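# Move one lens from the clear tray to the microscope plate

## Task

Lift a single lens from the transparent tray and set it down on the microscope stand's black plate, leaving every other lens sitting in its own pocket.

## Robot and tools

Robot: two six-joint arms with parallel grippers, left_arm and right_arm. Camera images come from cam_high (fixed, 672x504) and two wrist cameras, cam_left_wrist and cam_right_wrist (672x504 each).

Frames: the scene frame has its origin at table-top height, halfway between the two nominal arm bases, with +z up and +x pointing out over the table. left_arm sits on the +y side. These are not the sides seen in images. Calibrated bases: left_arm at (-0.004, +0.233, 0) m, right_arm at (+0.036, -0.313, 0) m, both turned almost not at all about z. Each arm's end_effector_position (metres) and end_effector_quat_wxyz are given in that arm's own base frame. Fixed cameras and the table use the scene frame. The printed hand pose can be wrong by a few centimetres, more when the arm is stretched out. The reported point lies between the finger pads, just under 1 cm behind the tips. Fingers point along the gripper's +z and close along its y.

Row layout: every command row has 14 plain numbers. The first 7 are for left_arm, the next 7 for right_arm. Within an arm the order is waist, shoulder, wrist roll, elbow, wrist pitch, wrist yaw, then opening. Note that wrist roll comes third. Result lists that go joint by joint use the same order. The joint numbers are absolute target angles in radians, not offsets. Stated ranges: waist -2.618 to 3.054, shoulder 0.000 to 3.142, elbow 0.000 to 3.142, wrist pitch -1.571 to 1.571, wrist yaw -1.571 to 1.571, wrist roll -2.094 to 2.094. The true ends may differ from these by up to 0.059 rad. A target well beyond an end is refused. One slightly beyond gets clamped, and the result reports "joint sent to its limit". Opening runs from -1 (closed) to +1 (fully open). It is an absolute command, giving a pad gap of about 87 mm at +1, 69 at +0.5, 43 at 0, 18 at -0.5 and 0 at -1. A number is always a command, so 0 means half closed. To leave a gripper or a resting joint unchanged, send back its current value from "Tool commands" or "Joint targets".

Tools:
- execute_actions(actions, cameras): actions is a list of actions. Each action is a table of up to 15 rows, and each row lasts one 1/30 s step. If the table is short, its final row is held until the action's 15 steps are done. An empty list just returns state and images. Per step, the waist, shoulder and elbow targets cannot lead the measured angle by more than 0.339 rad, and the wrist joints by no more than 2.2 rad. If a target would move the hand more than 200 mm, it is scaled back.
- move(target, speed, blend, opening_speed, blocking, cameras): target is one 14-number row, or up to 15 rows to visit in sequence, all sharing 10 s at most. All joints move together, so the hand follows curves. speed is in rad/s (0.01 to 12.57, default 0.5) and applies to the joint that has farthest to travel. blend (rad) rounds the corners at intermediate rows. opening_speed is how fast the opening changes, in units per second on the -1..1 scale, minimum 0.2. With blocking=false the call returns after about 0.5 s and the motion keeps going; issuing another move replaces it. There is no collision avoidance. The result adds a "move:" line, for example done, off_target (resting more than 0.035 rad from target), moving, held or fault, and may add limits=held.
- wait(seconds 0 to 10, cameras): each arm keeps its last command while the scene runs.
- stop(cameras): brakes a running move. This needs some room to slow down.
- zoom_image(camera, region [x0,y0,x1,y1] in pixels, at most 504x504): a closer view of the latest image from that camera.
- read_manual(section): licence texts only.
- finished_scene(scene): give the current scene number. This ends the scene for good, so call it only once the lens is resting on the plate.

Result lines: Joint positions and Joint velocities have one block per arm. The joint values are in rad or rad/s, and the last entry is the gripper reading from 0 (closed) to 1 (open). grip_measured is the same reading on the -1..1 command scale. Joint targets shows what each joint is being driven toward at present. Joint torques are in N m; positive points toward larger angles. Entries 1, 2 and 4 wrap at ±28. "joint command not followed" means the clearance check changed or held back targets. "within noise" means the arm is still. MOTOR HOT appears at 75 °C. At 90 °C that arm folds up and stays idle for the rest of the scene.

Gripping: close to an opening roughly 0.04 below the grip_measured reading at first contact to get full force, and keep commanding it. A smaller gap grips more lightly. Close slowly, because a fast close can squeeze too hard.

Avoid: dropping the lens or releasing it while moving, fast contact or pressing far beyond a surface, bumping the other lenses out of their pockets, any collision or squeeze between the two arms, stretching an arm out or holding a load for long periods (this heats the motors), and anything falling off the table. Loose objects can sometimes be nudged by outside forces, so check the images before you finish.

Each tool is called after "Call:" as a command line: name --argument value for each argument, lists and objects as JSON in quotes; but a table of rows of numbers goes row by row, as --pt "numbers of a row", without its own name.

## Session

Call:
execute_actions --actions '[]'

Call:
zoom_image --camera "cam_high" --region '[160, 140, 440, 350]'

Scene clock: 0.00 s.
left_arm: end_effector_position=(+0.3870, -0.0094, +0.0578) grip_measured=+1.000 end_effector_quat_wxyz=(+0.599, +0.010, +0.800, +0.042) | right_arm: end_effector_position=(+0.3802, +0.0047, +0.3573) grip_measured=+0.974 end_effector_quat_wxyz=(+0.702, -0.007, +0.713, +0.009)
Joint names: [waist, shoulder, wrist roll, elbow, wrist pitch, wrist yaw]
Joint positions: left_arm=[-0.094 1.573 0.039 0.351 0.935 -0.145 1] | right_arm=[0.004 1.042 0.002 1.048 -0.021 -0.018 0.987]
Joint velocities: within noise
Joint torques (N m): no reading
Motor temperatures (°C): left_arm=[28 32 29 30 28 29 30] | right_arm=[30 30 29 31 27 28 29]
Heat: left arm: 32 °C; right arm: 31 °C.
Joint targets: left_arm=[-0.094 1.565 0.039 0.360 0.944 -0.145] | right_arm=[0.004 1.039 0.002 1.055 -0.022 -0.018]
Tool commands: left_gripper/opening=+1.0 right_gripper/opening=+1.0

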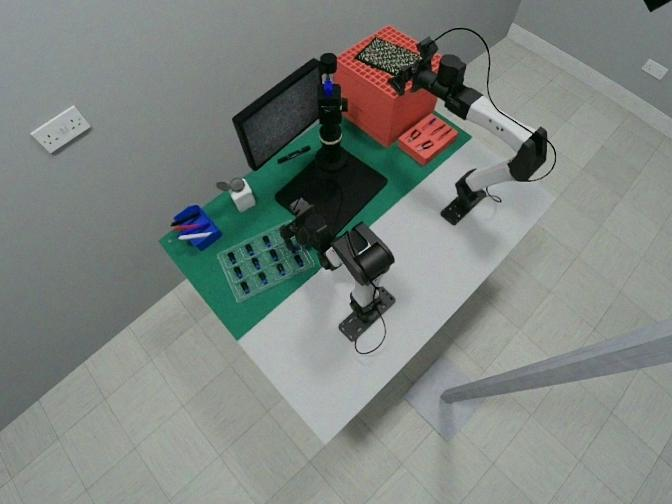

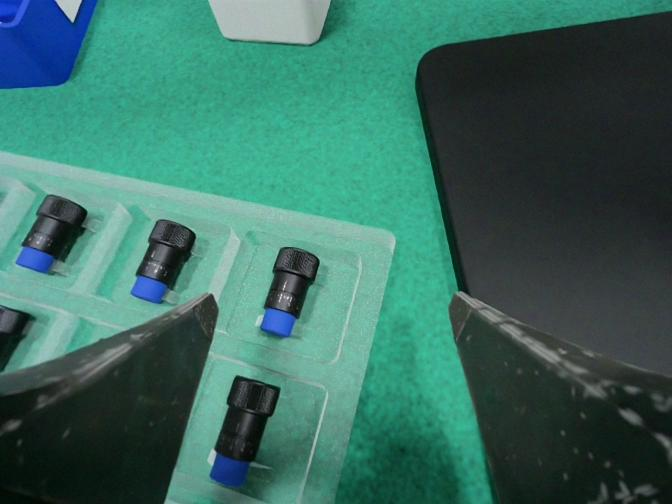

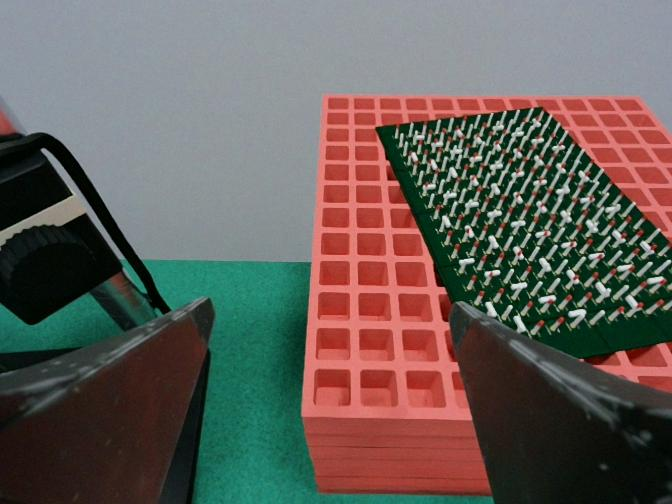

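Scaled by 1.800.

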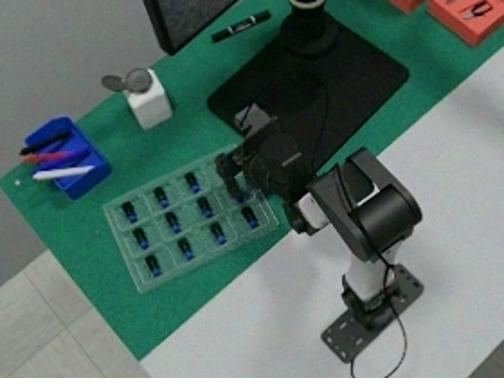

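Call:
move --pt "-0.06 1.573 0.039 0.92 0.4 -0.10 0.0 0.004 1.039 0.002 1.055 -0.022 -0.018 1.0" --pt "0.071 2.037 0.2586 1.810 -1.343 0.0 0.0 0.004 1.039 0.002 1.055 -0.022 -0.018 1.0" --speed '[0.9,0.9]' --blend '[0.15,0]' --opening_speed 0.6 --cameras '["cam_left_wrist","cam_high"]'

Scene clock: 8.50 s.
left_arm: end_effector_position=(+0.3434, +0.0230, +0.2086) grip_measured=+0.000 end_effector_quat_wxyz=(+0.150, +0.153, +0.977, -0.005) | right_arm: end_effector_position=(+0.3802, +0.0047, +0.3573) grip_measured=+0.974 end_effector_quat_wxyz=(+0.702, -0.007, +0.713, +0.009)
Joint names: [waist, shoulder, wrist roll, elbow, wrist pitch, wrist yaw]
Joint positions: left_arm=[0.061 1.771 0.361 1.884 -1.39 0.073 0.5] | right_arm=[0.004 1.042 0.002 1.048 -0.021 -0.018 0.987]
Joint velocities: within noise
Joint torques (N m): left_arm=[0.95 17.98 -1.06 -1.02 1.46 -0.71] | right_arm=[0.06 -2.86 0.07 8.06 1.92 -0.07]
Motor temperatures (°C): left_arm=[28 34 29 31 30 29 30] | right_arm=[30 30 29 33 29 28 29]
Heat: left arm: 34 °C; right arm: 33 °C.
Joint targets: left_arm=[0.071 2.037 0.259 1.810 -1.343 0.000] | right_arm=[0.004 1.039 0.002 1.055 -0.022 -0.018]
move: off_target (left_arm); left_arm: the shoulder is farthest, 0.266 rad from its target
Images, in order (width x height): cam_high 672x504, cam_left_wrist 672x504.

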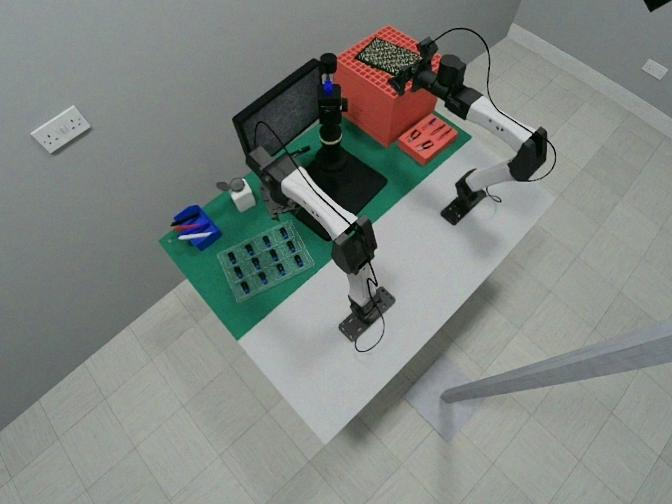

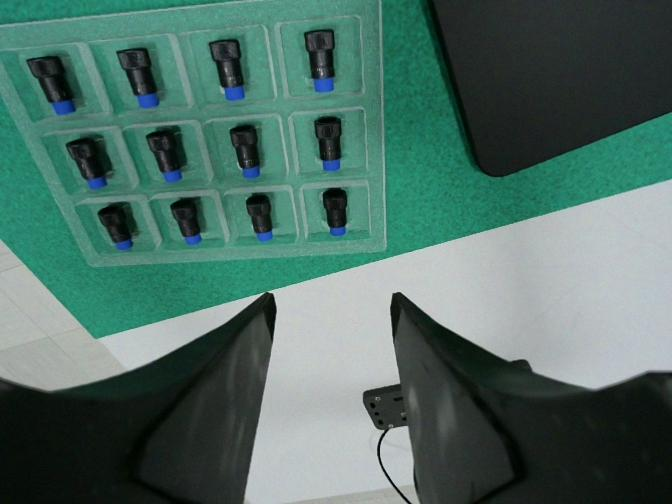

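Call:
zoom_image --camera "cam_high" --region '[200, 90, 400, 240]'

Scaled by 2.520.

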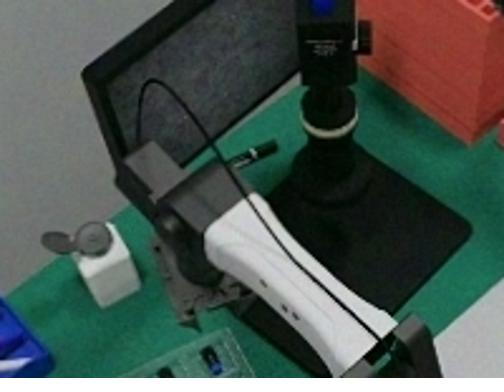

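Call:
move --target '[0.061, 1.60, 0.30, 1.884, -1.39, 0.0, 0.0, 0.004, 1.039, 0.002, 1.055, -0.022, -0.018, 1.0]' --speed 0.4 --cameras '["cam_left_wrist","cam_high"]'

Call:
zoom_image --camera "cam_high" --region '[200, 90, 400, 240]'

Scene clock: 12.60 s.
left_arm: end_effector_position=(+0.3356, +0.0343, +0.1604) grip_measured=+0.000 end_effector_quat_wxyz=(+0.062, +0.112, +0.992, +0.019) | right_arm: end_effector_position=(+0.3802, +0.0047, +0.3573) grip_measured=+0.974 end_effector_quat_wxyz=(+0.702, -0.007, +0.713, +0.009)
Joint names: [waist, shoulder, wrist roll, elbow, wrist pitch, wrist yaw]
Joint positions: left_arm=[0.059 1.865 0.284 1.811 -1.387 -0.016 0.5] | right_arm=[0.004 1.042 0.002 1.048 -0.021 -0.018 0.987]
Joint velocities: within noise
Joint torques (N m): left_arm=[0.29 25.32 0.1 11.07 0.54 0.12] | right_arm=[-0.01 -2.88 0.02 7.88 1.89 -0.07]
Motor temperatures (°C): left_arm=[28 38 29 31 31 29 30] | right_arm=[30 30 29 33 30 28 29]
Heat: left arm: 38 °C; right arm: 33 °C.
Joint targets: left_arm=[0.061 1.600 0.300 1.884 -1.390 0.000] | right_arm=[0.004 1.039 0.002 1.055 -0.022 -0.018]
move: off_target (left_arm); left_arm: the shoulder is farthest, 0.265 rad from its target
Images, in order (width x height): cam_high 672x504, cam_left_wrist 672x504.

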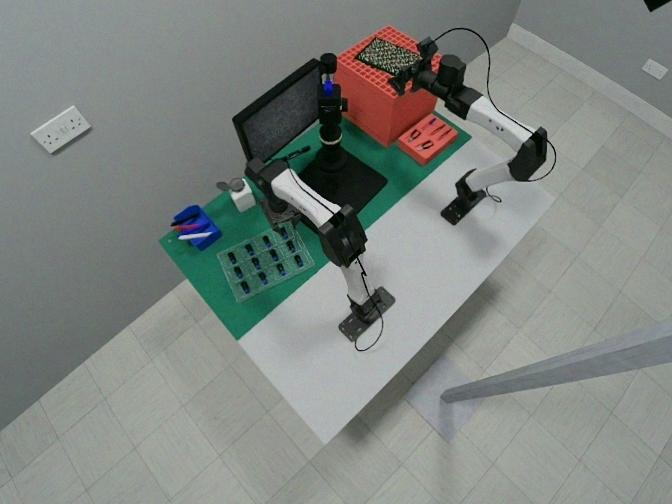

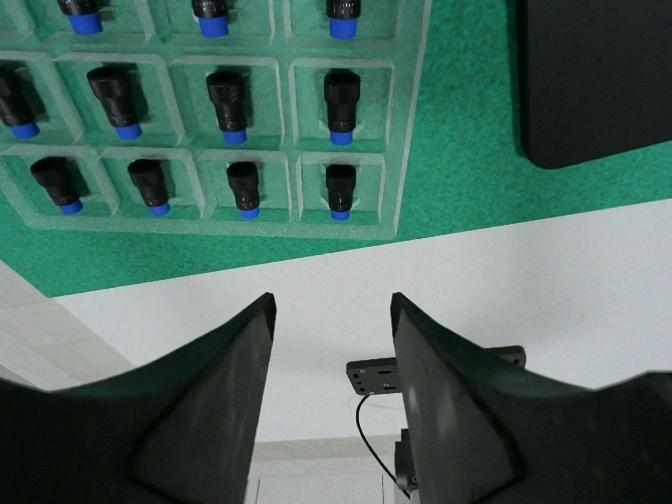

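Scaled by 2.520.

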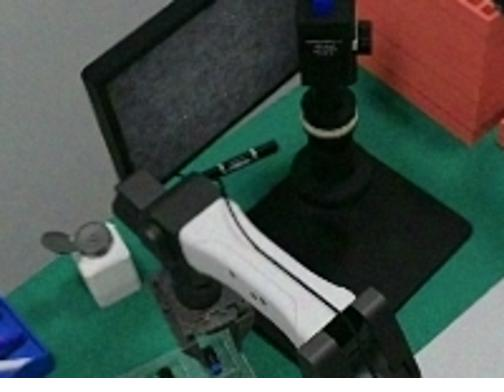

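Call:
move --target '[0.059, 1.865, 0.284, 1.811, -1.387, -0.016, 0.0, 0.004, 1.039, 0.002, 1.055, -0.022, -0.018, 1.0]' --speed 0.4 --cameras '["cam_left_wrist","cam_high","cam_right_wrist"]'

Scene clock: 16.20 s.
left_arm: end_effector_position=(+0.3365, +0.0349, +0.1562) grip_measured=+0.000 end_effector_quat_wxyz=(+0.059, +0.112, +0.992, +0.020) | right_arm: end_effector_position=(+0.3802, +0.0047, +0.3573) grip_measured=+0.974 end_effector_quat_wxyz=(+0.702, -0.007, +0.713, +0.009)
Joint names: [waist, shoulder, wrist roll, elbow, wrist pitch, wrist yaw]
Joint positions: left_arm=[0.059 1.873 0.284 1.804 -1.378 -0.019 0.5] | right_arm=[0.004 1.042 0.002 1.048 -0.021 -0.018 0.987]
Joint velocities: within noise
Joint torques (N m): left_arm=[0.14 -8.79 -0.06 5.71 0.49 0] | right_arm=[0.02 -2.71 0.01 7.71 1.89 -0.04]
Motor temperatures (°C): left_arm=[28 46 29 31 30 29 30] | right_arm=[30 31 29 34 30 28 29]
Heat: left arm: 46 °C; right arm: 34 °C.
Joint targets: left_arm=[0.059 1.865 0.284 1.811 -1.387 -0.016] | right_arm=[0.004 1.039 0.002 1.055 -0.022 -0.018]
move: done

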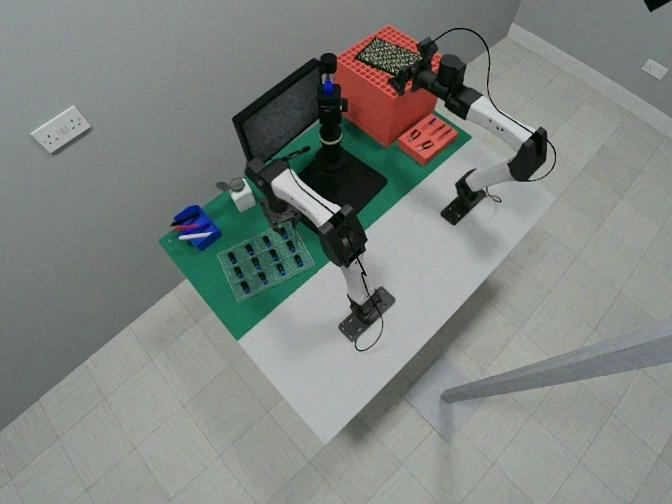

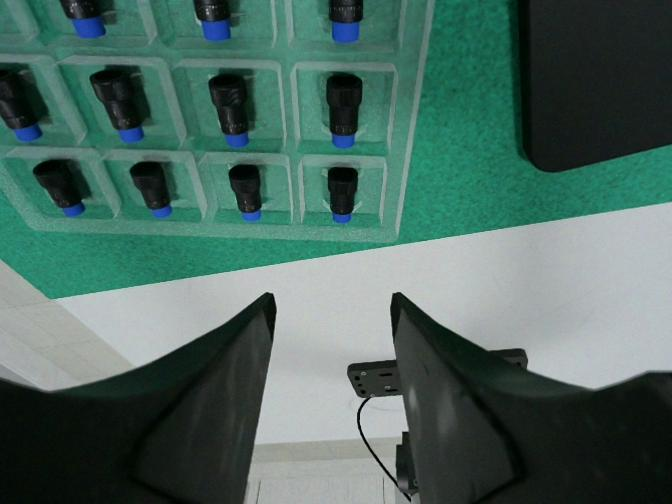

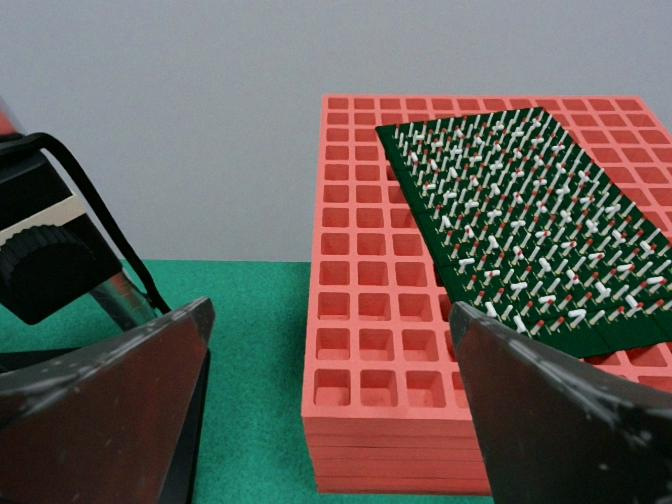

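Call:
move --target '[0.066, 1.93, 0.2586, 1.80, -1.365, 0.0, 0.0, 0.004, 1.039, 0.002, 1.055, -0.022, -0.018, 1.0]' --speed 0.2 --cameras '[]'

Scene clock: 17.97 s.
left_arm: end_effector_position=(+0.3377, +0.0351, +0.1400) grip_measured=+0.000 end_effector_quat_wxyz=(+0.033, +0.107, +0.994, +0.015) | right_arm: end_effector_position=(+0.3802, +0.0047, +0.3573) grip_measured=+0.974 end_effector_quat_wxyz=(+0.702, -0.007, +0.713, +0.009)
Joint names: [waist, shoulder, wrist roll, elbow, wrist pitch, wrist yaw]
Joint positions: left_arm=[0.061 1.923 0.275 1.804 -1.38 -0.019 0.5] | right_arm=[0.004 1.042 0.002 1.048 -0.021 -0.018 0.987]
Joint velocities: within noise
Joint torques (N m): left_arm=[0.53 -7.84 -0.22 4.77 0.66 0.15] | right_arm=[-0.03 -2.74 0.05 8.05 1.87 -0.06]
Motor temperatures (°C): left_arm=[28 46 29 32 30 29 30] | right_arm=[30 31 29 34 31 28 29]
Heat: left arm: 46 °C; right arm: 34 °C.
Joint targets: left_arm=[0.066 1.930 0.258 1.800 -1.365 0.000] | right_arm=[0.004 1.039 0.002 1.055 -0.022 -0.018]
move: done
No camera images: "cameras" was empty.

Call:
move --target '[0.072, 2.044, 0.2326, 1.667, -1.193, 0.01, 0.0, 0.004, 1.039, 0.002, 1.055, -0.022, -0.018, 1.0]' --speed 0.3 --cameras '["cam_left_wrist"]'

Scene clock: 19.40 s.
left_arm: end_effector_position=(+0.3363, +0.0323, +0.0954) grip_measured=+0.000 end_effector_quat_wxyz=(+0.008, +0.093, +0.996, +0.005) | right_arm: end_effector_position=(+0.3802, +0.0047, +0.3573) grip_measured=+0.974 end_effector_quat_wxyz=(+0.702, -0.007, +0.713, +0.009)
Joint names: [waist, shoulder, wrist roll, elbow, wrist pitch, wrist yaw]
Joint positions: left_arm=[0.061 1.966 0.248 1.68 -1.267 -0.008 0.5] | right_arm=[0.004 1.042 0.002 1.048 -0.021 -0.018 0.987]
Joint velocities: within noise
Joint torques (N m): left_arm=[0.95 -1.36 -0.22 3.97 1.22 0.13] | right_arm=[-0.02 -2.67 0.03 8.01 1.86 -0.07]
Motor temperatures (°C): left_arm=[28 46 29 32 30 29 30] | right_arm=[30 31 29 34 31 28 29]
Heat: left arm: 46 °C; right arm: 34 °C.
Joint targets: left_arm=[0.072 2.044 0.233 1.667 -1.193 0.010] | right_arm=[0.004 1.039 0.002 1.055 -0.022 -0.018]
move: off_target (left_arm); left_arm: the shoulder is farthest, 0.078 rad from its target
Images, in order (width x height): cam_left_wrist 672x504.

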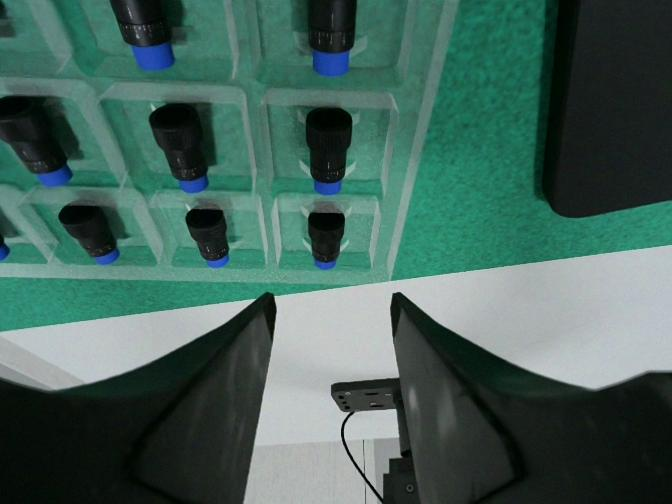

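Call:
move --target '[0.066, 1.93, 0.258, 1.74, -1.30, 0.0, 0.0, 0.568, 0.803, 0.461, 1.302, -0.761, 0.230, 1.0]' --speed 0.6

Scene clock: 22.63 s.
left_arm: end_effector_position=(+0.3322, +0.0319, +0.1030) grip_measured=+0.000 end_effector_quat_wxyz=(+0.001, +0.093, +0.996, +0.004) | right_arm: end_effector_position=(+0.2288, +0.1201, +0.3656) grip_measured=+0.974 end_effector_quat_wxyz=(+0.568, +0.023, +0.794, +0.216)
Joint names: [waist, shoulder, wrist roll, elbow, wrist pitch, wrist yaw]
Joint positions: left_arm=[0.061 1.964 0.248 1.704 -1.309 -0.007 0.5] | right_arm=[0.563 0.803 0.453 1.276 -0.744 0.22 0.987]
Joint velocities: within noise
Joint torques (N m): left_arm=[0.46 -11.89 0.04 7.97 0.45 0.04] | right_arm=[0.62 0.36 0.12 8.13 1.65 0.11]
Motor temperatures (°C): left_arm=[28 45 29 32 30 29 30] | right_arm=[30 31 29 35 31 28 29]
Heat: left arm: 45 °C; right arm: 35 °C.
Joint targets: left_arm=[0.066 1.930 0.258 1.740 -1.300 0.000] | right_arm=[0.568 0.803 0.461 1.302 -0.761 0.230]
move: off_target (left_arm); left_arm: the elbow is farthest, 0.036 rad from its target

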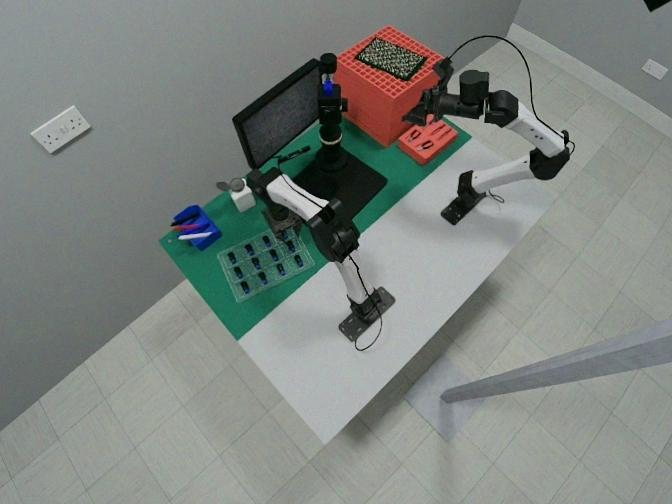

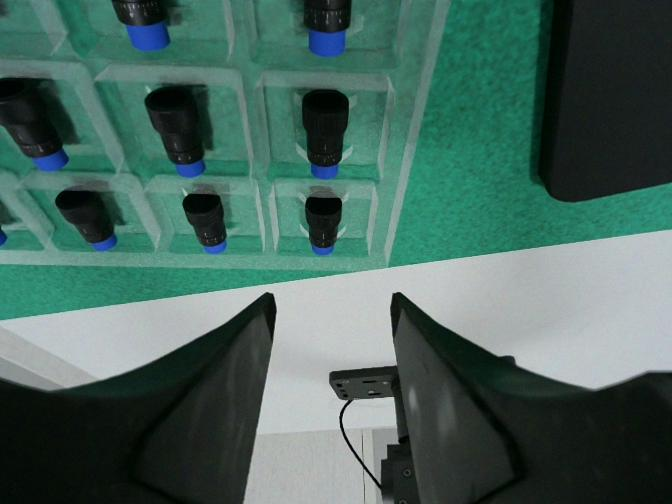

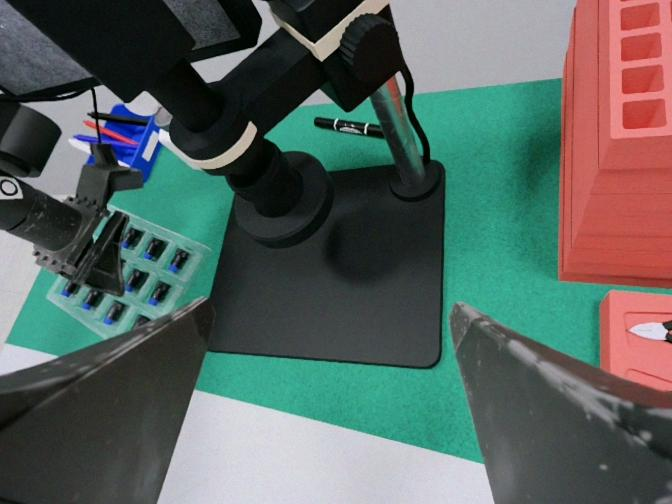

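Call:
zoom_image --camera "cam_right_wrist" --region '[0, 0, 280, 320]'

Call:
zoom_image --camera "cam_high" --region '[220, 110, 360, 250]'

Scaled by 1.575.

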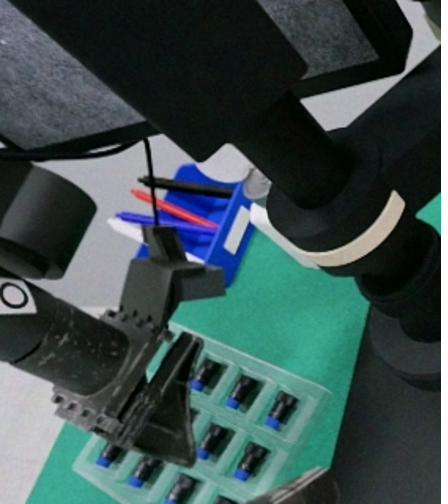

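Scaled by 3.600.

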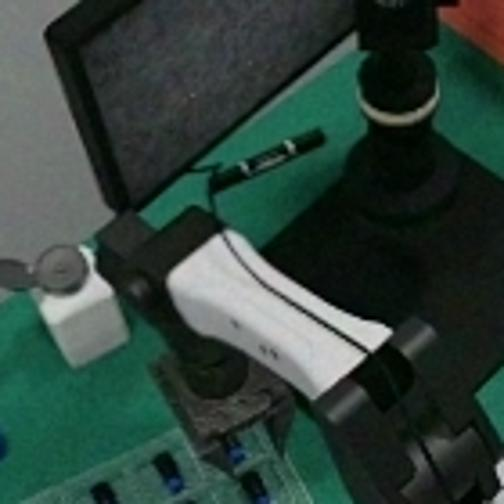

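Call:
move --target '[0.117, 1.765, 0.311, 1.374, -1.146, 0.01, 0.0, 0.568, 0.803, 0.461, 1.302, -0.761, 0.230, 1.0]' --speed 0.3

Scene clock: 30.80 s.
left_arm: end_effector_position=(+0.2822, +0.0451, +0.0771) grip_measured=+0.000 end_effector_quat_wxyz=(-0.006, +0.093, +0.996, +0.002) | right_arm: end_effector_position=(+0.2287, +0.1200, +0.3653) grip_measured=+0.974 end_effector_quat_wxyz=(+0.568, +0.023, +0.794, +0.216)
Joint names: [waist, shoulder, wrist roll, elbow, wrist pitch, wrist yaw]
Joint positions: left_arm=[0.111 1.799 0.298 1.382 -1.164 -0.007 0.5] | right_arm=[0.563 0.803 0.453 1.276 -0.745 0.22 0.987]
Joint velocities: within noise
Joint torques (N m): left_arm=[0.57 -10.58 0.07 4.3 0.52 0.13] | right_arm=[0.38 0.27 0.08 8.29 1.72 0.09]
Motor temperatures (°C): left_arm=[28 47 29 32 30 29 30] | right_arm=[30 31 29 35 32 28 29]
Heat: left arm: 47 °C; right arm: 35 °C.
Joint targets: left_arm=[0.117 1.765 0.311 1.374 -1.146 0.010] | right_arm=[0.568 0.803 0.461 1.302 -0.761 0.230]
move: done

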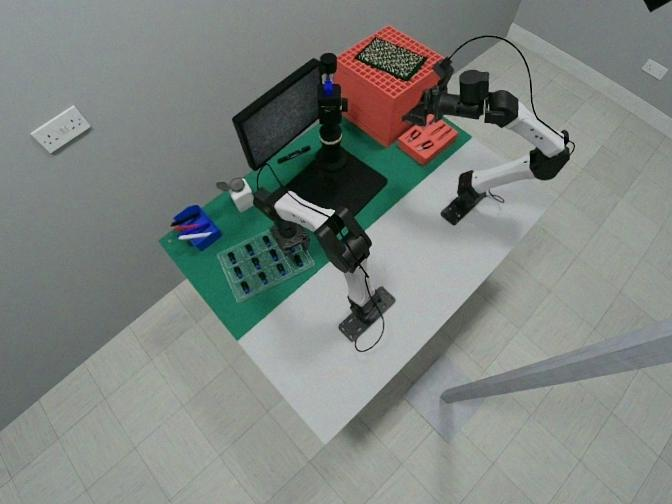

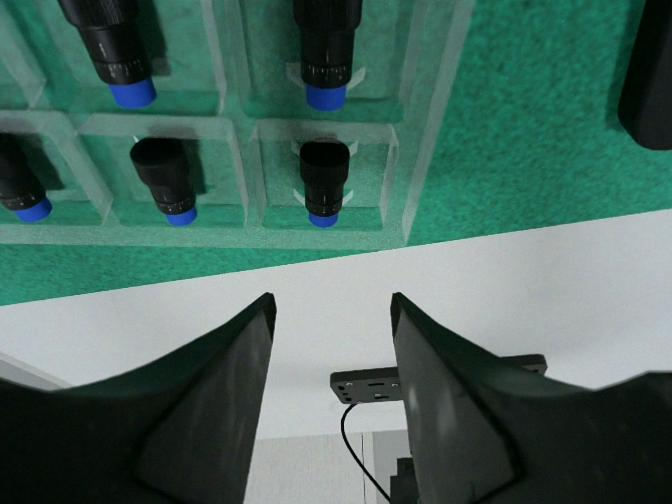

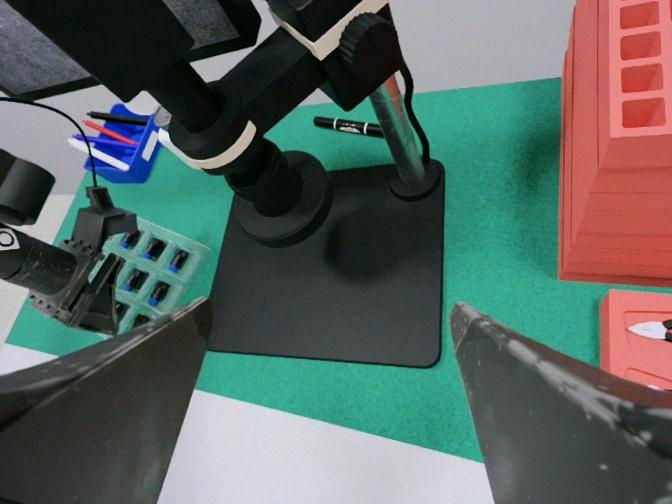

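Call:
move --target '[0.124, 1.852, 0.319, 1.236, -0.955, 0.01, 0.0, 0.568, 0.803, 0.461, 1.302, -0.761, 0.230, 1.0]' --speed 0.3 --cameras '["cam_left_wrist"]'

Scene clock: 33.23 s.
left_arm: end_effector_position=(+0.2828, +0.0474, +0.0285) grip_measured=+0.000 end_effector_quat_wxyz=(-0.003, +0.093, +0.996, +0.003) | right_arm: end_effector_position=(+0.2287, +0.1200, +0.3653) grip_measured=+0.974 end_effector_quat_wxyz=(+0.568, +0.023, +0.794, +0.216)
Joint names: [waist, shoulder, wrist roll, elbow, wrist pitch, wrist yaw]
Joint positions: left_arm=[0.118 1.846 0.306 1.241 -0.971 -0.006 0.5] | right_arm=[0.563 0.803 0.453 1.276 -0.745 0.22 0.987]
Joint velocities: within noise
Joint torques (N m): left_arm=[0.57 -6.89 0.08 4.27 0.52 0.13] | right_arm=[0.47 0.4 0.12 8.18 1.7 0.06]
Motor temperatures (°C): left_arm=[28 47 29 33 30 29 30] | right_arm=[30 30 29 35 32 28 29]
Heat: left arm: 47 °C; right arm: 35 °C.
Joint targets: left_arm=[0.124 1.852 0.319 1.236 -0.955 0.010] | right_arm=[0.568 0.803 0.461 1.302 -0.761 0.230]
move: done
Images, in order (width x height): cam_left_wrist 672x504.

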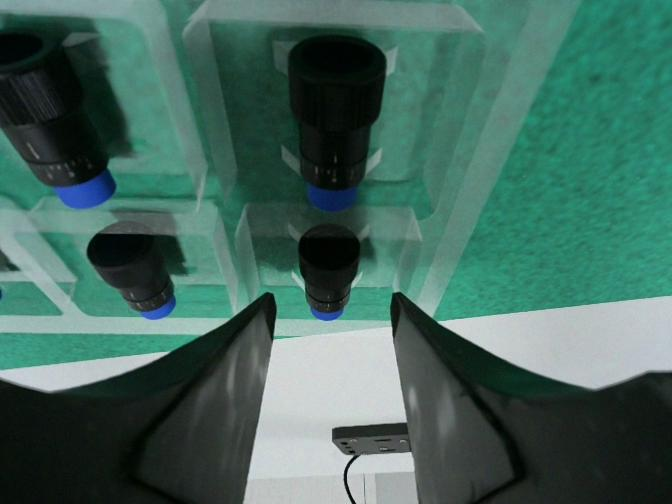

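Call:
move --target '[0.124, 1.887, 0.319, 1.209, -0.893, 0.01, 0.0, 0.568, 0.803, 0.461, 1.302, -0.761, 0.230, 1.0]' --speed 0.12 --cameras '["cam_left_wrist"]'

Scene clock: 34.70 s.
left_arm: end_effector_position=(+0.2848, +0.0476, +0.0132) grip_measured=+0.000 end_effector_quat_wxyz=(-0.004, +0.093, +0.996, +0.002) | right_arm: end_effector_position=(+0.2287, +0.1200, +0.3653) grip_measured=+0.974 end_effector_quat_wxyz=(+0.568, +0.023, +0.794, +0.216)
Joint names: [waist, shoulder, wrist roll, elbow, wrist pitch, wrist yaw]
Joint positions: left_arm=[0.118 1.877 0.306 1.217 -0.918 -0.006 0.5] | right_arm=[0.563 0.803 0.453 1.276 -0.745 0.22 0.987]
Joint velocities: within noise
Joint torques (N m): left_arm=[0.59 -6.68 0.08 3.97 0.61 0.12] | right_arm=[0.61 0.31 0.04 8.14 1.7 0.06]
Motor temperatures (°C): left_arm=[28 46 29 33 30 29 30] | right_arm=[30 30 29 35 32 28 29]
Heat: left arm: 46 °C; right arm: 35 °C.
Joint targets: left_arm=[0.124 1.887 0.319 1.209 -0.893 0.010] | right_arm=[0.568 0.803 0.461 1.302 -0.761 0.230]
move: done
Images, in order (width x height): cam_left_wrist 672x504.

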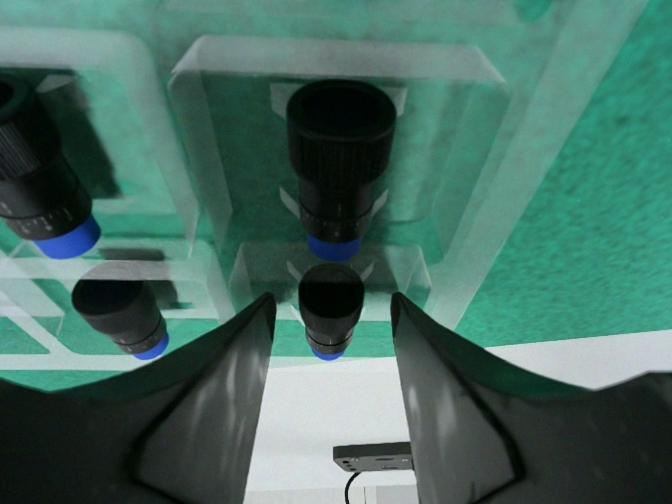

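Call:
move --target '[0.124, 1.813, 0.319, 1.170, -0.885, 0.01, 0.0, 0.568, 0.803, 0.461, 1.302, -0.761, 0.230, 1.0]' --speed 0.12 --cameras '["cam_left_wrist"]'

Scene clock: 36.90 s.
left_arm: end_effector_position=(+0.2804, +0.0471, +0.0132) grip_measured=+0.000 end_effector_quat_wxyz=(+0.004, +0.094, +0.996, +0.004) | right_arm: end_effector_position=(+0.2287, +0.1200, +0.3653) grip_measured=+0.974 end_effector_quat_wxyz=(+0.568, +0.023, +0.794, +0.216)
Joint names: [waist, shoulder, wrist roll, elbow, wrist pitch, wrist yaw]
Joint positions: left_arm=[0.118 1.846 0.307 1.179 -0.894 -0.006 0.5] | right_arm=[0.563 0.803 0.453 1.276 -0.745 0.22 0.987]
Joint velocities: within noise
Joint torques (N m): left_arm=[0.58 -10.5 0.06 3.9 0.46 0.13] | right_arm=[0.44 0.39 0.1 8.23 1.74 0.1]
Motor temperatures (°C): left_arm=[28 46 29 33 30 29 30] | right_arm=[30 30 29 35 32 28 29]
Heat: left arm: 46 °C; right arm: 35 °C.
Joint targets: left_arm=[0.124 1.813 0.319 1.170 -0.885 0.010] | right_arm=[0.568 0.803 0.461 1.302 -0.761 0.230]
move: done
Images, in order (width x height): cam_left_wrist 672x504.

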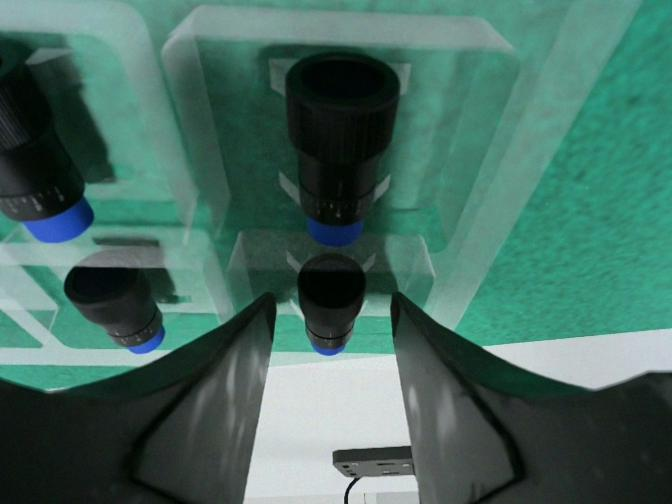

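Call:
move --target '[0.124, 1.792, 0.319, 1.142, -0.880, 0.01, 0.0, 0.568, 0.803, 0.461, 1.302, -0.761, 0.230, 1.0]' --speed 0.12 --cameras '[]'

Call:
move --target '[0.124, 1.792, 0.319, 1.142, -0.880, 0.01, -0.57, 0.568, 0.803, 0.461, 1.302, -0.761, 0.230, 1.0]' --speed 0.12 --opening_speed 0.4 --cameras '["cam_left_wrist"]'

Scene clock: 38.57 s.
left_arm: end_effector_position=(+0.2760, +0.0473, +0.0136) grip_measured=+0.000 end_effector_quat_wxyz=(+0.007, +0.094, +0.996, +0.005) | right_arm: end_effector_position=(+0.2287, +0.1200, +0.3653) grip_measured=+0.974 end_effector_quat_wxyz=(+0.568, +0.023, +0.794, +0.216)
Joint names: [waist, shoulder, wrist roll, elbow, wrist pitch, wrist yaw]
Joint positions: left_arm=[0.121 1.824 0.309 1.153 -0.883 -0.006 0.5] | right_arm=[0.563 0.803 0.453 1.276 -0.745 0.22 0.987]
Joint velocities: within noise
Joint torques (N m): left_arm=[0.38 -10.22 0.04 3.74 0.42 0.13] | right_arm=[0.57 0.25 0.11 8.35 1.7 0.13]
Motor temperatures (°C): left_arm=[28 46 29 33 30 29 30] | right_arm=[30 30 29 36 32 28 29]
Heat: left arm: 46 °C; right arm: 36 °C.
Joint targets: left_arm=[0.124 1.792 0.319 1.142 -0.880 0.010] | right_arm=[0.568 0.803 0.461 1.302 -0.761 0.230]
move: done
No camera images: "cameras" was empty.

Scene clock: 40.20 s.
left_arm: end_effector_position=(+0.2754, +0.0483, +0.0130) grip_measured=-0.339 end_effector_quat_wxyz=(+0.007, +0.094, +0.996, +0.005) | right_arm: end_effector_position=(+0.2287, +0.1200, +0.3653) grip_measured=+0.974 end_effector_quat_wxyz=(+0.568, +0.023, +0.794, +0.216)
Joint names: [waist, shoulder, wrist roll, elbow, wrist pitch, wrist yaw]
Joint positions: left_arm=[0.124 1.824 0.312 1.15 -0.881 -0.006 0.331] | right_arm=[0.563 0.803 0.453 1.276 -0.745 0.22 0.987]
Joint velocities: within noise
Joint torques (N m): left_arm=[0.13 -10.21 0.01 3.96 0.4 0.13] | right_arm=[0.57 0.24 0.06 8.18 1.67 0.11]
Motor temperatures (°C): left_arm=[28 46 29 33 30 29 30] | right_arm=[30 30 29 36 32 28 29]
Heat: left arm: 46 °C; right arm: 36 °C.
Joint targets: left_arm=[0.124 1.792 0.319 1.142 -0.880 0.010] | right_arm=[0.568 0.803 0.461 1.302 -0.761 0.230]
move: done
Images, in order (width x height): cam_left_wrist 672x504.

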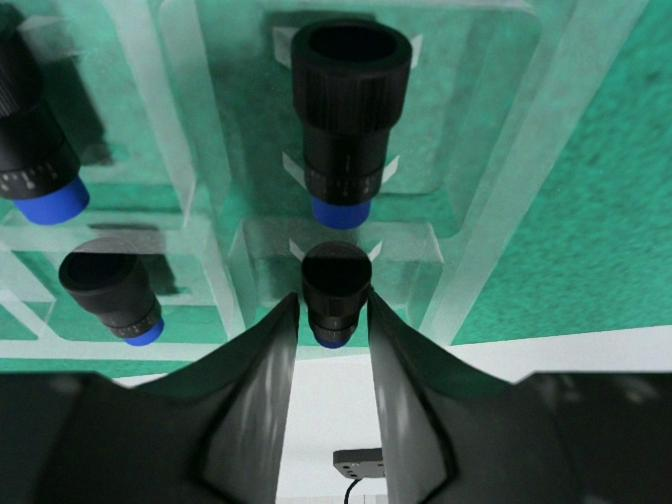

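Call:
move --target '[0.124, 1.735, 0.319, 1.345, -1.136, 0.01, -0.57, 0.568, 0.803, 0.461, 1.302, -0.761, 0.230, 1.0]' --speed 0.25 --cameras '["cam_left_wrist","cam_right_wrist"]'

Scene clock: 43.83 s.
left_arm: end_effector_position=(+0.2662, +0.0429, +0.0650) grip_measured=-0.339 end_effector_quat_wxyz=(-0.020, +0.094, +0.995, -0.014) | right_arm: end_effector_position=(+0.2287, +0.1200, +0.3653) grip_measured=+0.974 end_effector_quat_wxyz=(+0.567, +0.023, +0.794, +0.216)
Joint names: [waist, shoulder, wrist roll, elbow, wrist pitch, wrist yaw]
Joint positions: left_arm=[0.124 1.781 0.312 1.305 -1.14 0.018 0.331] | right_arm=[0.563 0.803 0.453 1.276 -0.745 0.22 0.987]
Joint velocities: within noise
Joint torques (N m): left_arm=[0.13 -11.41 0.01 8.12 0.32 -0.09] | right_arm=[0.55 0.27 0.06 8.27 1.69 0.1]
Motor temperatures (°C): left_arm=[28 46 29 33 29 29 30] | right_arm=[30 30 29 36 33 28 29]
Heat: left arm: 46 °C; right arm: 36 °C.
Joint targets: left_arm=[0.124 1.735 0.319 1.345 -1.136 0.010] | right_arm=[0.568 0.803 0.461 1.302 -0.761 0.230]
move: off_target (left_arm); left_arm: the shoulder is farthest, 0.046 rad from its target
Images, in order (width x height): cam_left_wrist 672x504, cam_right_wrist 672x504.

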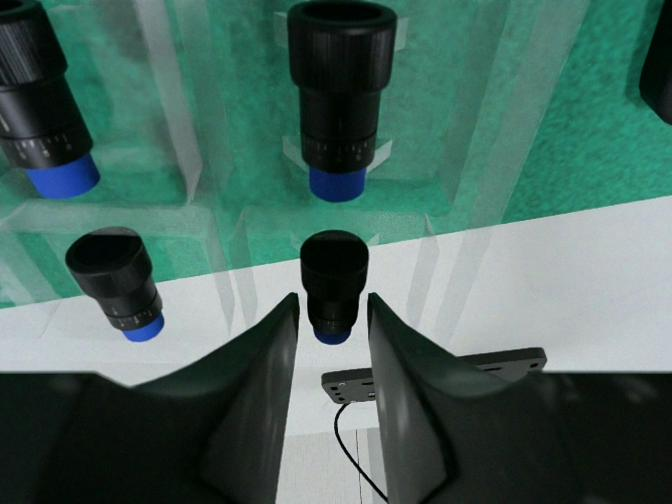

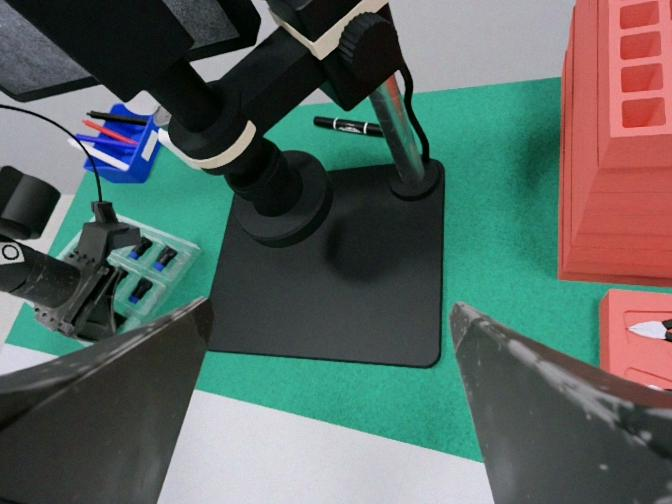

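Call:
move --target '[0.124, 1.828, 0.319, 1.16, -0.89, 0.01, -0.57, 0.568, 0.803, 0.461, 1.302, -0.761, 0.230, 1.0]' --speed 0.12

Call:
zoom_image --camera "cam_high" --region '[200, 170, 360, 310]'

Scene clock: 46.90 s.
left_arm: end_effector_position=(+0.2699, +0.0438, +0.0178) grip_measured=-0.339 end_effector_quat_wxyz=(-0.004, +0.094, +0.996, -0.009) | right_arm: end_effector_position=(+0.2287, +0.1200, +0.3653) grip_measured=+0.974 end_effector_quat_wxyz=(+0.567, +0.023, +0.794, +0.216)
Joint names: [waist, shoulder, wrist roll, elbow, wrist pitch, wrist yaw]
Joint positions: left_arm=[0.124 1.821 0.312 1.163 -0.925 0.015 0.331] | right_arm=[0.563 0.803 0.453 1.276 -0.745 0.22 0.987]
Joint velocities: within noise
Joint torques (N m): left_arm=[0.13 -6.48 0.01 4.4 0.71 -0.07] | right_arm=[0.77 0.42 0.11 8.29 1.67 0.07]
Motor temperatures (°C): left_arm=[28 45 29 33 29 29 30] | right_arm=[30 30 29 36 33 28 29]
Heat: left arm: 45 °C; right arm: 36 °C.
Joint targets: left_arm=[0.124 1.828 0.319 1.160 -0.890 0.010] | right_arm=[0.568 0.803 0.461 1.302 -0.761 0.230]
move: done

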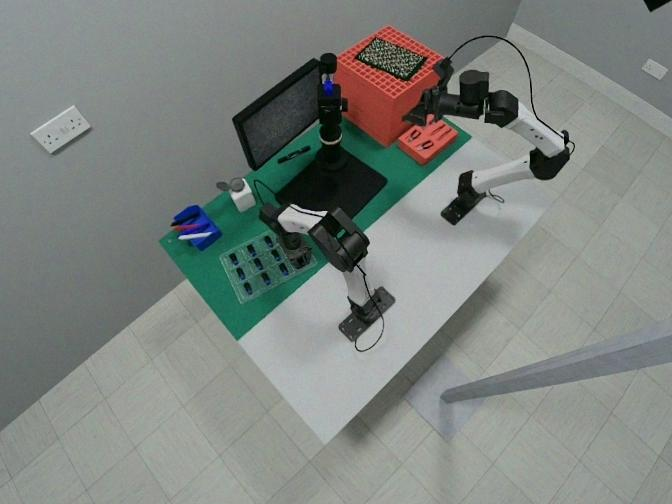

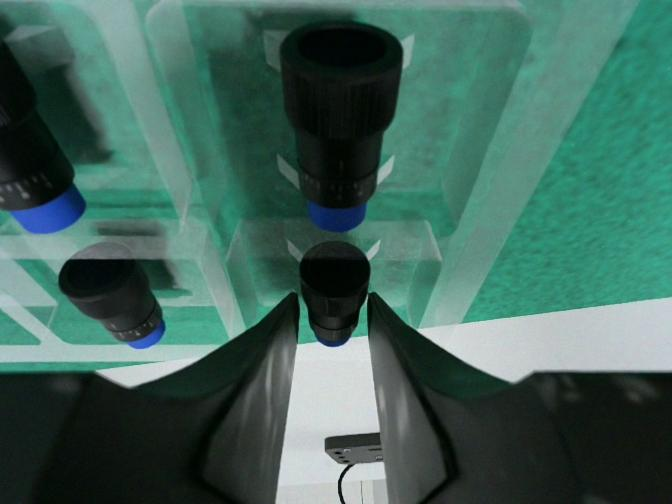

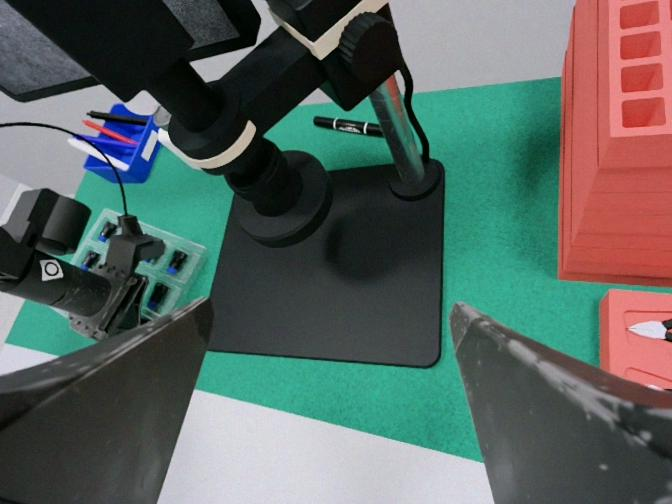

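Scaled by 3.150.

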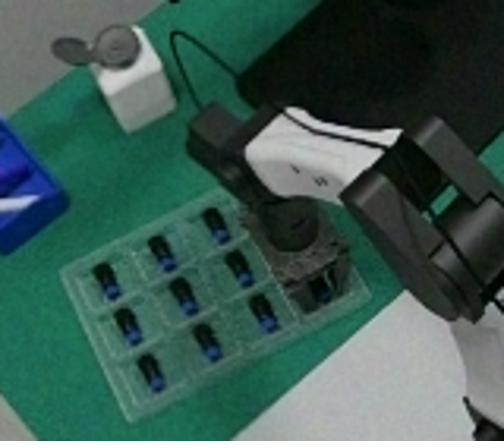

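Call:
move --target '[0.124, 1.836, 0.319, 1.148, -0.872, 0.01, -0.57, 0.568, 0.803, 0.461, 1.302, -0.761, 0.230, 1.0]' --speed 0.08 --cameras '["cam_left_wrist"]'

Scene clock: 47.93 s.
left_arm: end_effector_position=(+0.2698, +0.0445, +0.0135) grip_measured=-0.339 end_effector_quat_wxyz=(-0.004, +0.094, +0.996, -0.007) | right_arm: end_effector_position=(+0.2287, +0.1200, +0.3653) grip_measured=+0.974 end_effector_quat_wxyz=(+0.567, +0.023, +0.794, +0.216)
Joint names: [waist, shoulder, wrist roll, elbow, wrist pitch, wrist yaw]
Joint positions: left_arm=[0.124 1.827 0.312 1.152 -0.907 0.011 0.331] | right_arm=[0.563 0.803 0.453 1.276 -0.745 0.22 0.987]
Joint velocities: within noise
Joint torques (N m): left_arm=[0.13 -6.34 0.01 4.25 0.72 -0.03] | right_arm=[0.42 0.34 0.13 8.36 1.7 0.12]
Motor temperatures (°C): left_arm=[28 45 29 33 29 29 30] | right_arm=[30 30 29 36 33 28 29]
Heat: left arm: 45 °C; right arm: 36 °C.
Joint targets: left_arm=[0.124 1.836 0.319 1.148 -0.872 0.010] | right_arm=[0.568 0.803 0.461 1.302 -0.761 0.230]
move: done
Images, in order (width x height): cam_left_wrist 672x504.

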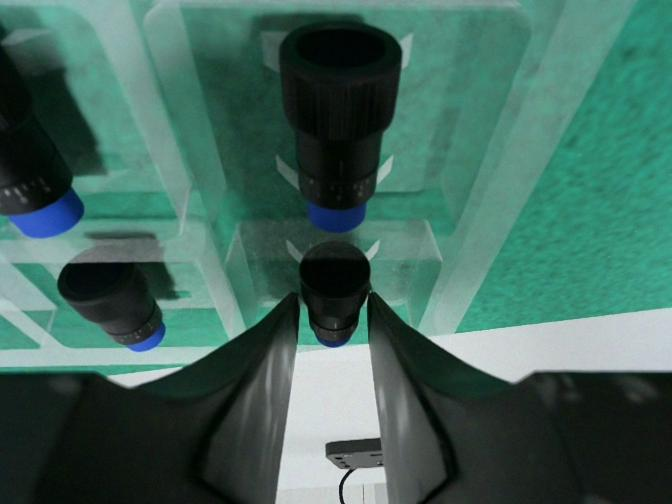

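Call:
move --target '[0.124, 1.836, 0.319, 1.148, -0.872, 0.01, 0.0, 0.568, 0.803, 0.461, 1.302, -0.761, 0.230, 1.0]' --speed 0.08 --opening_speed 0.4 --cameras '["cam_left_wrist"]'

Call:
zoom_image --camera "cam_left_wrist" --region '[200, 200, 460, 380]'

Scene clock: 50.63 s.
left_arm: end_effector_position=(+0.2709, +0.0446, +0.0133) grip_measured=-0.001 end_effector_quat_wxyz=(-0.002, +0.094, +0.996, -0.006) | right_arm: end_effector_position=(+0.2287, +0.1200, +0.3653) grip_measured=+0.974 end_effector_quat_wxyz=(+0.567, +0.023, +0.794, +0.216)
Joint names: [waist, shoulder, wrist roll, elbow, wrist pitch, wrist yaw]
Joint positions: left_arm=[0.124 1.827 0.312 1.152 -0.903 0.011 0.5] | right_arm=[0.563 0.803 0.453 1.276 -0.745 0.22 0.987]
Joint velocities: within noise
Joint torques (N m): left_arm=[0.14 -6.34 0.01 4.25 0.68 -0.03] | right_arm=[0.51 0.17 0.09 8.28 1.69 0.12]
Motor temperatures (°C): left_arm=[28 44 29 33 29 29 30] | right_arm=[30 30 29 36 33 28 29]
Heat: left arm: 44 °C; right arm: 36 °C.
Joint targets: left_arm=[0.124 1.836 0.319 1.148 -0.872 0.010] | right_arm=[0.568 0.803 0.461 1.302 -0.761 0.230]
move: done
Images, in order (width x height): cam_left_wrist 672x504.

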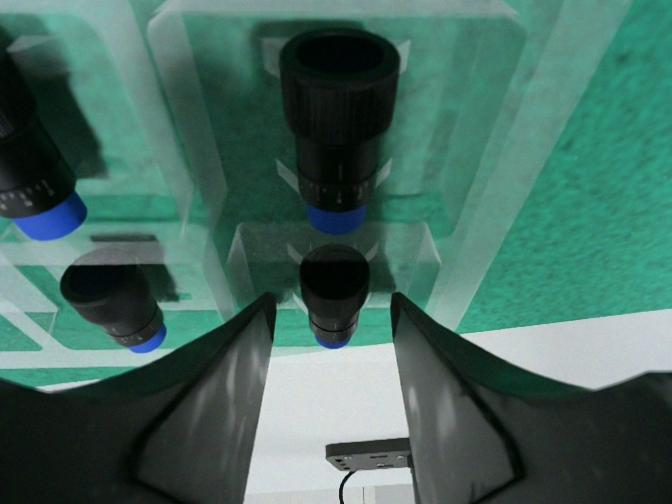

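Scaled by 1.938.

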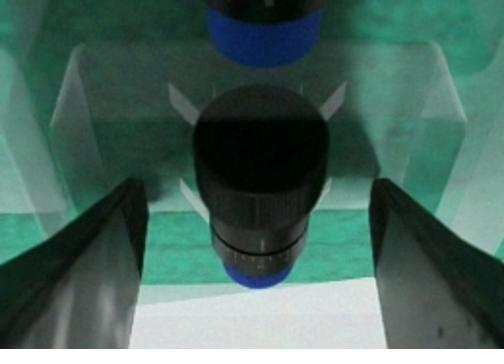

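Call:
move --target '[0.100, 1.872, 0.279, 1.224, -0.885, 0.0, 0.0, 0.568, 0.803, 0.461, 1.302, -0.761, 0.230, 1.0]' --speed 0.08 --cameras '["cam_left_wrist"]'

Call:
zoom_image --camera "cam_left_wrist" --region '[200, 200, 460, 380]'

Scene clock: 53.07 s.
left_arm: end_effector_position=(+0.2826, +0.0405, +0.0135) grip_measured=+0.000 end_effector_quat_wxyz=(+0.001, +0.093, +0.996, -0.005) | right_arm: end_effector_position=(+0.2287, +0.1200, +0.3653) grip_measured=+0.974 end_effector_quat_wxyz=(+0.567, +0.023, +0.794, +0.216)
Joint names: [waist, shoulder, wrist roll, elbow, wrist pitch, wrist yaw]
Joint positions: left_arm=[0.106 1.86 0.293 1.197 -0.909 0.009 0.5] | right_arm=[0.563 0.803 0.453 1.276 -0.745 0.22 0.987]
Joint velocities: within noise
Joint torques (N m): left_arm=[-0.38 -6.37 -0.19 6.79 0.61 -0.11] | right_arm=[0.57 0.25 0.04 8.21 1.71 0.08]
Motor temperatures (°C): left_arm=[28 44 29 33 29 29 30] | right_arm=[30 30 29 36 33 28 29]
Heat: left arm: 44 °C; right arm: 36 °C.
Joint targets: left_arm=[0.100 1.872 0.279 1.224 -0.885 0.000] | right_arm=[0.568 0.803 0.461 1.302 -0.761 0.230]
move: done
Images, in order (width x height): cam_left_wrist 672x504.

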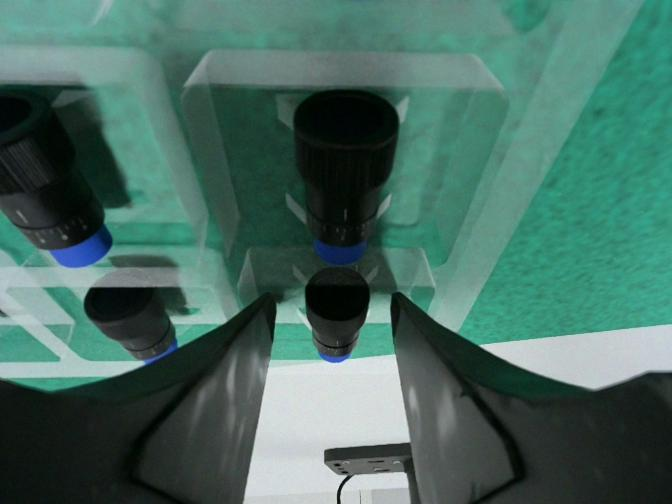

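Scaled by 1.938.

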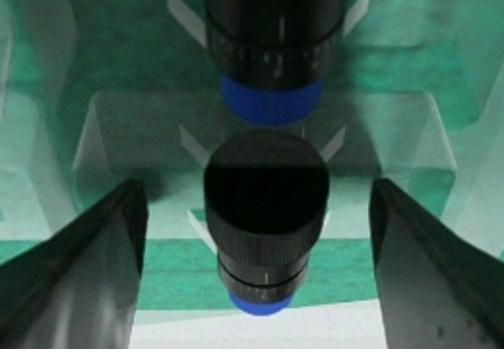

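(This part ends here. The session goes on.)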